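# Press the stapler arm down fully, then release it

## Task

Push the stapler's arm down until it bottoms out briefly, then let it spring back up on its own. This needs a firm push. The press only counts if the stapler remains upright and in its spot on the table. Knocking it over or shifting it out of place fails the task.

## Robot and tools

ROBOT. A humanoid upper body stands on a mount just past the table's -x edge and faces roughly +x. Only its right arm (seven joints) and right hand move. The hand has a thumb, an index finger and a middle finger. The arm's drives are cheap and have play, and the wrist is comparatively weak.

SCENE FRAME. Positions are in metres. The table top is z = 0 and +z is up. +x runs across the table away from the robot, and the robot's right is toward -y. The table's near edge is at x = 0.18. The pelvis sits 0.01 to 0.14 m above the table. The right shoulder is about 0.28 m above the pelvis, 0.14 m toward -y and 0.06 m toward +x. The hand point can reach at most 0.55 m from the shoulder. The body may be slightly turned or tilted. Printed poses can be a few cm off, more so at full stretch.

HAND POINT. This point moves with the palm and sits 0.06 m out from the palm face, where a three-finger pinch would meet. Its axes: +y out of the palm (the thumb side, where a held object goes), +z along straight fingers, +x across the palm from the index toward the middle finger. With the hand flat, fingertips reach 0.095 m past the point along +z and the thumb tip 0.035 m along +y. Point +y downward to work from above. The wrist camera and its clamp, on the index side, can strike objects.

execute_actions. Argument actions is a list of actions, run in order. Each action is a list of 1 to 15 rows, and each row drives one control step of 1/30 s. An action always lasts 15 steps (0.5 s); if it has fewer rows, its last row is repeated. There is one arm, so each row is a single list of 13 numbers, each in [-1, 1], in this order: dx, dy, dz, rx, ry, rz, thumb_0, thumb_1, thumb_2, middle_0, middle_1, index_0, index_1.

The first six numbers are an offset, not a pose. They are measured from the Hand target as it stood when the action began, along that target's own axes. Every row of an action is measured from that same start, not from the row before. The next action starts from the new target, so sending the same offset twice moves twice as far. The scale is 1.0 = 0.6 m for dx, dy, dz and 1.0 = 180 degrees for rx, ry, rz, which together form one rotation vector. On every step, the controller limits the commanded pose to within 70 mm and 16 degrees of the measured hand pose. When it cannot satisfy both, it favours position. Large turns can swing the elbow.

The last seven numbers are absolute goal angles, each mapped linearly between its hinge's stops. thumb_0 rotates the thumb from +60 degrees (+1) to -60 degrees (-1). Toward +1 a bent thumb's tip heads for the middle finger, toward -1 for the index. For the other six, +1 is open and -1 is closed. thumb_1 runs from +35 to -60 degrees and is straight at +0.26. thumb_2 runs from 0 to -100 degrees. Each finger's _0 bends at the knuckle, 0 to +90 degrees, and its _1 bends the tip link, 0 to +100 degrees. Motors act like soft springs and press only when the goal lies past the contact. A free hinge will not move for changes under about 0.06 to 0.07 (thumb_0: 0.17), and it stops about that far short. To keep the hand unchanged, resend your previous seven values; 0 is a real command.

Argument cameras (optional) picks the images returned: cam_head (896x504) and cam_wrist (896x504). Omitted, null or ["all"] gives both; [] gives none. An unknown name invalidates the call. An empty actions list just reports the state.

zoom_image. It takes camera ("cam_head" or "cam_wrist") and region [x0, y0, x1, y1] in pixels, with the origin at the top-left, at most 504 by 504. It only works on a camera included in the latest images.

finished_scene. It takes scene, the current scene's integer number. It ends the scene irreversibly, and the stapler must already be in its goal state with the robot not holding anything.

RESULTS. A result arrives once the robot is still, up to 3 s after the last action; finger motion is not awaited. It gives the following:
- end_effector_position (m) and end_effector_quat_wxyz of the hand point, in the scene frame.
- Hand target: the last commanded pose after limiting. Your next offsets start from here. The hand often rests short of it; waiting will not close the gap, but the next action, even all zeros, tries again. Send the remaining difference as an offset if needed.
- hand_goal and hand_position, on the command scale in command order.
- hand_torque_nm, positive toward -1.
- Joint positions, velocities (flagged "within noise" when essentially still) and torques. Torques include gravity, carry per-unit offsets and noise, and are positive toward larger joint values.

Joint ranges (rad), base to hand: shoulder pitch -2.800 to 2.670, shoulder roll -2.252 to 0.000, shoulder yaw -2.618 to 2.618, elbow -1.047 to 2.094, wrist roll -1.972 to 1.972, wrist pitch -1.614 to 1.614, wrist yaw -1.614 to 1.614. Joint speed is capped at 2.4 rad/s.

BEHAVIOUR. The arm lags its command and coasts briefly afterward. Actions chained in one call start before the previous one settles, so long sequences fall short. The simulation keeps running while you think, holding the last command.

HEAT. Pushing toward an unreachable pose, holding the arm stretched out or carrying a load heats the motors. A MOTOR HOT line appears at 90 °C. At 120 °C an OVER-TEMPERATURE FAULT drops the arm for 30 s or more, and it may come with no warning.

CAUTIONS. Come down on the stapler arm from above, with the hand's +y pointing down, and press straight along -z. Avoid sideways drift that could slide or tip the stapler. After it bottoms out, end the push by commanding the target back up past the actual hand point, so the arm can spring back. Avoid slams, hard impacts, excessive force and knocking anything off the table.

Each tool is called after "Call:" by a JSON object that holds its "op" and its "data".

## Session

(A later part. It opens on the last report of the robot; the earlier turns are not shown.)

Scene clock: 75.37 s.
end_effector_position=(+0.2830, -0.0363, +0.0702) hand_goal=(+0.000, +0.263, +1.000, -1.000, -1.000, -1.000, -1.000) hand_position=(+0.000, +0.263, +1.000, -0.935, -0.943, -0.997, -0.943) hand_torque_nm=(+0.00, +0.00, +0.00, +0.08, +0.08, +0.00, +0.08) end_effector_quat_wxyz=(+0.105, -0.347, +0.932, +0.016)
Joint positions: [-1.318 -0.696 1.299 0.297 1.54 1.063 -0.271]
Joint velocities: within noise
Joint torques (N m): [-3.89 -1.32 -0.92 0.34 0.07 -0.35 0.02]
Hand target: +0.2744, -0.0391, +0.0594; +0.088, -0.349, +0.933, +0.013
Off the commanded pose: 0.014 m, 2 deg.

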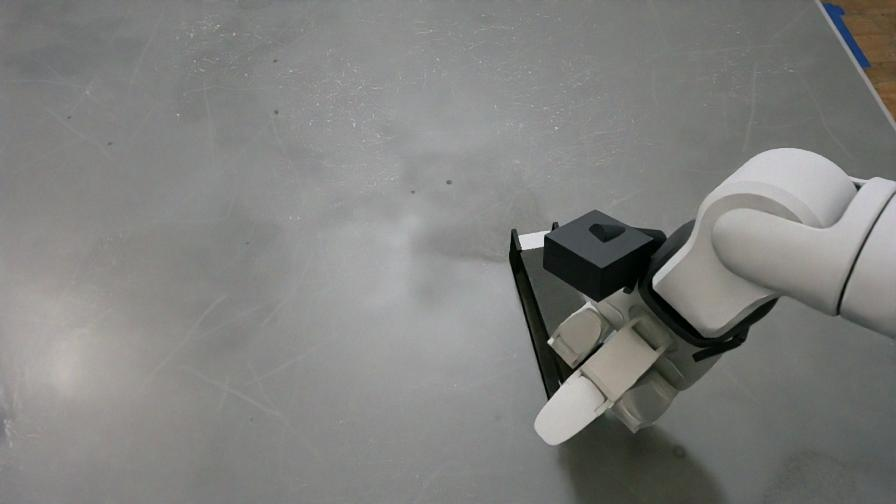

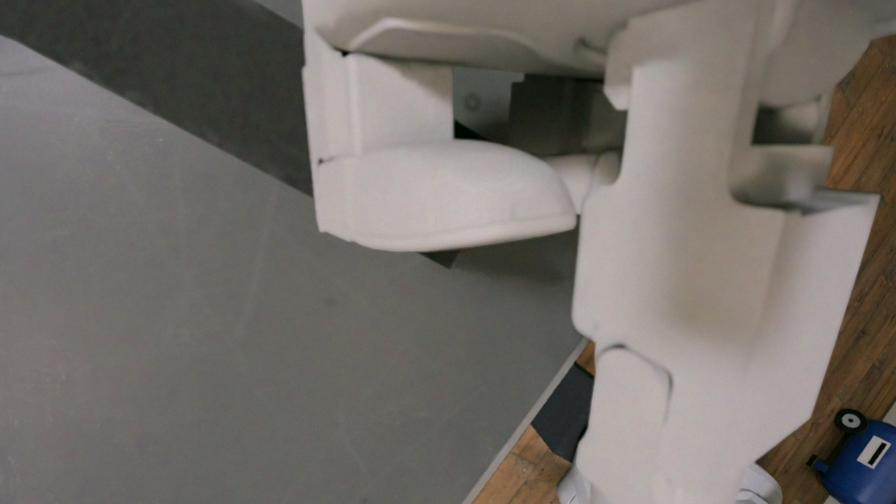

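Call:
{"op": "execute_actions", "data": {"actions": [[[0,0,0.01,0,0,0,0,0.263,1,-1,-1,-1,-1],[0,0,0.033,0,0,0,0,0.263,1,-1,-1,-1,-1]]]}}

Call:
{"op": "execute_actions", "data": {"actions": [[[0,0,0.01,0,0,0,0,0.263,1,-1,-1,-1,-1],[0,0,0.033,0,0,0,0,0.263,1,-1,-1,-1,-1]]]}}

Scene clock: 77.40 s.
end_effector_position=(+0.2847, -0.0355, +0.0550) hand_goal=(+0.000, +0.263, +1.000, -1.000, -1.000, -1.000, -1.000) hand_position=(+0.000, +0.263, +1.000, -0.941, -0.943, -0.998, -0.943) hand_torque_nm=(+0.00, +0.00, +0.00, +0.07, +0.08, +0.00, +0.08) end_effector_quat_wxyz=(+0.097, -0.345, +0.933, +0.023)
Joint positions: [-1.303 -0.642 1.343 0.394 1.475 1.014 -0.182]
Joint velocities: within noise
Joint torques (N m): [-3.47 -0.42 -0.58 1 -0.39 -1.22 -0.49]
Hand target: +0.2775, -0.0374, +0.0399; +0.088, -0.349, +0.933, +0.013
Off the commanded pose: 0.017 m, 2 deg.

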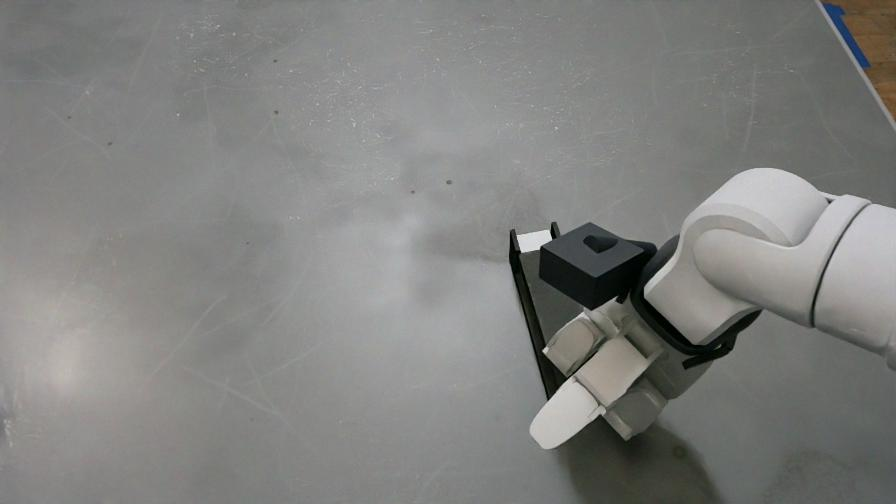

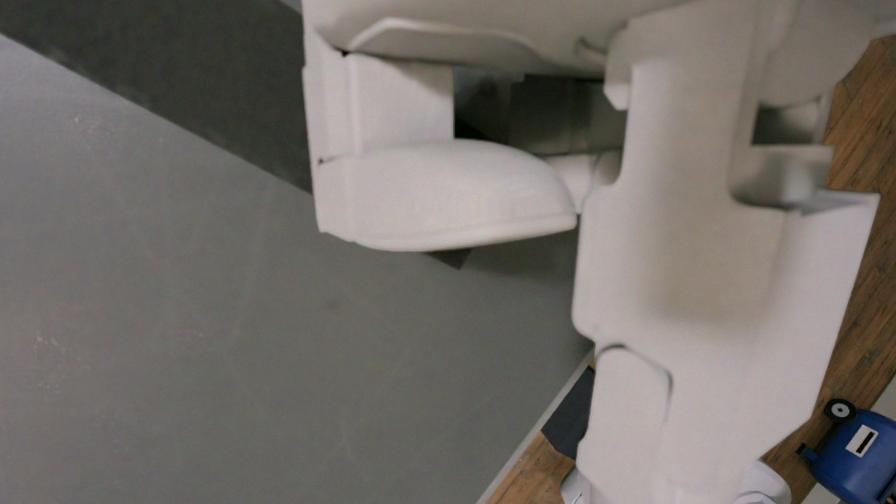

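Scene clock: 78.10 s.
end_effector_position=(+0.2841, -0.0340, +0.0455) hand_goal=(+0.000, +0.263, +1.000, -1.000, -1.000, -1.000, -1.000) hand_position=(+0.000, +0.263, +1.000, -0.941, -0.943, -1.001, -0.943) hand_torque_nm=(+0.00, +0.00, +0.00, +0.07, +0.08, +0.00, +0.08) end_effector_quat_wxyz=(+0.085, -0.344, +0.935, +0.038)
Joint positions: [-1.294 -0.595 1.374 0.485 1.423 0.982 -0.081]
Joint velocities: within noise
Joint torques (N m): [-2.52 1.23 -0.09 3.51 -1.1 -2.71 -1.66]
Hand target: +0.2805, -0.0357, +0.0204; +0.088, -0.349, +0.933, +0.013
Off the commanded pose: 0.025 m, 3 deg.

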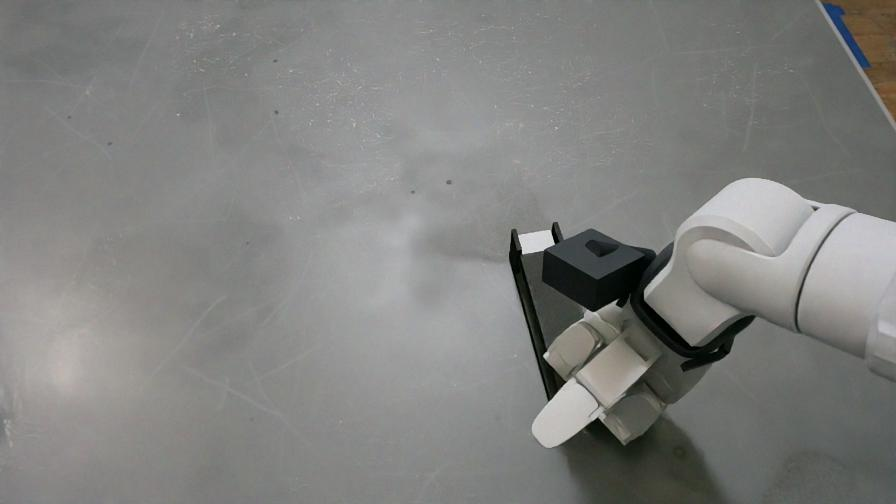

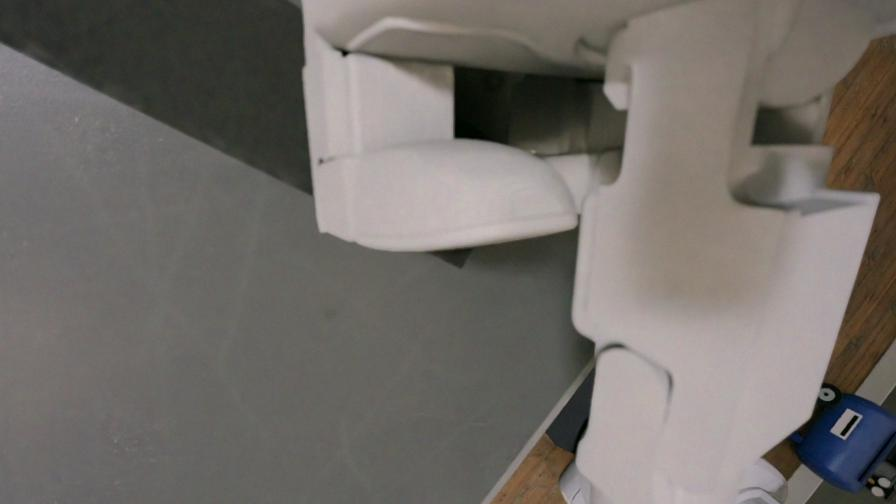

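Force is building; likely bottoming. One more push, then release.

Call:
{"op": "execute_actions", "data": {"actions": [[[0,0,0.01,0,0,0,0,0.263,1,-1,-1,-1,-1],[0,0,0.035,0,0,0,0,0.263,1,-1,-1,-1,-1]]]}}

Call:
{"op": "execute_actions", "data": {"actions": [[[0,0,-0.02,0,0,0,0,0.263,1,-1,-1,-1,-1],[0,0,-0.05,0,0,0,0,0.263,1,-1,-1,-1,-1]],[[0,0,-0.05,0,0,0,0,0.263,1,-1,-1,-1,-1],[0,-0.01,-0.1,0,0,0,0,0.263,1,-1,-1,-1,-1]],[[0,-0.05,-0.05,0,0,0,0,0.263,1,-1,-1,-1,-1],[0,-0.1,-0.1,0,0,0,0,0.263,1,-1,-1,-1,-1]]]}}

Scene clock: 79.80 s.
end_effector_position=(+0.2845, -0.0353, +0.0447) hand_goal=(+0.000, +0.263, +1.000, -1.000, -1.000, -1.000, -1.000) hand_position=(+0.000, +0.263, +1.000, -0.941, -0.943, -1.001, -0.943) hand_torque_nm=(+0.00, +0.00, +0.00, +0.07, +0.08, +0.00, +0.08) end_effector_quat_wxyz=(+0.067, -0.342, +0.936, +0.050)
Joint positions: [-1.308 -0.568 1.402 0.558 1.395 0.982 0.016]
Joint velocities: within noise
Joint torques (N m): [0.16 3.62 0.3 6.61 -1.9 -4.94 -3.4]
Hand target: +0.2838, -0.0339, -0.0003; +0.088, -0.349, +0.933, +0.013
Off the commanded pose: 0.045 m, 5 deg.

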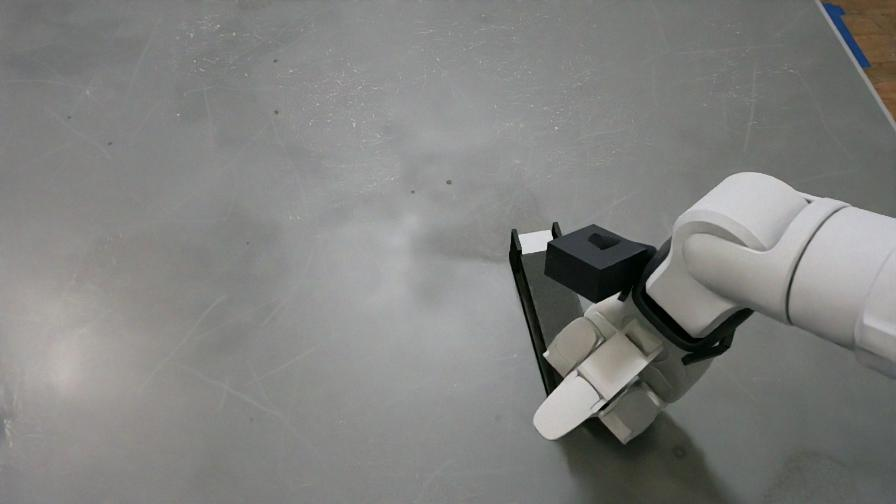

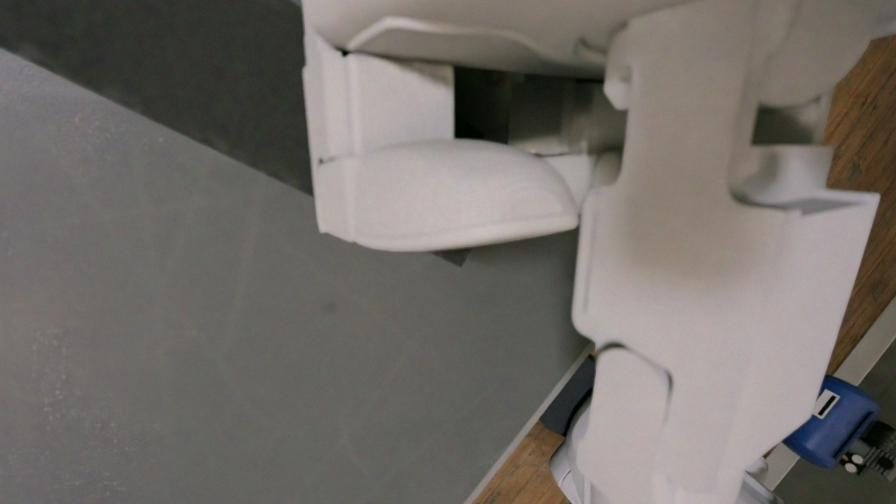

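Scene clock: 81.67 s.
end_effector_position=(+0.3018, -0.0969, +0.1498) hand_goal=(+0.000, +0.263, +1.000, -1.000, -1.000, -1.000, -1.000) hand_position=(+0.000, +0.263, +1.000, -0.976, -0.943, -1.001, -0.943) hand_torque_nm=(+0.00, +0.00, +0.00, +0.03, +0.08, +0.00, +0.08) end_effector_quat_wxyz=(+0.086, -0.348, +0.933, +0.016)
Joint positions: [-1.558 -0.968 1.324 0.235 1.403 1.255 0.144]
Joint velocities: within noise
Joint torques (N m): [-6.46 -2.02 -1.57 1.25 0.01 -0.47 0.23]
Hand target: +0.3038, -0.0966, +0.1498; +0.088, -0.349, +0.933, +0.013
Off the commanded pose: 0.002 m, 0 deg.

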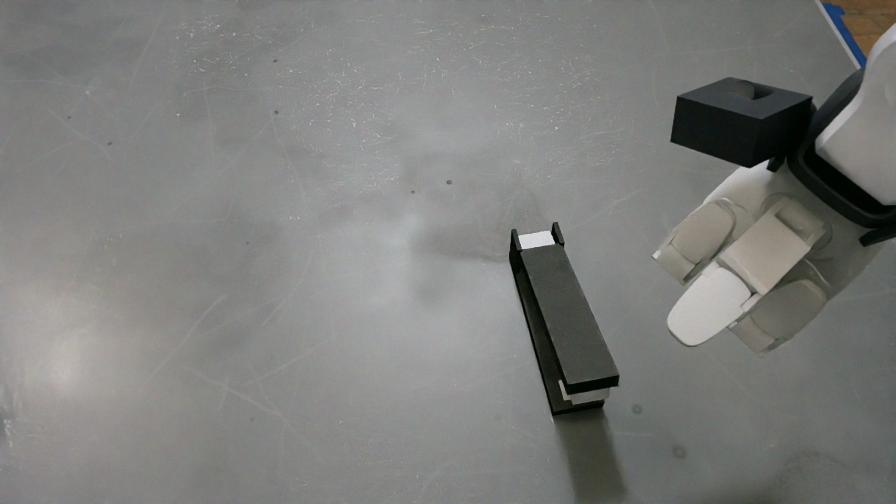

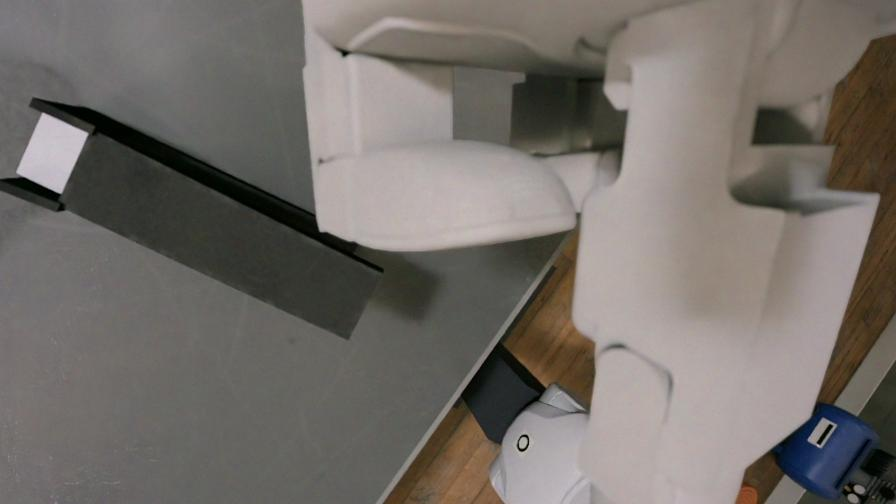

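Call:
{"op": "finished_scene", "data": {"scene": 1}}

The scene is finished: the task was done.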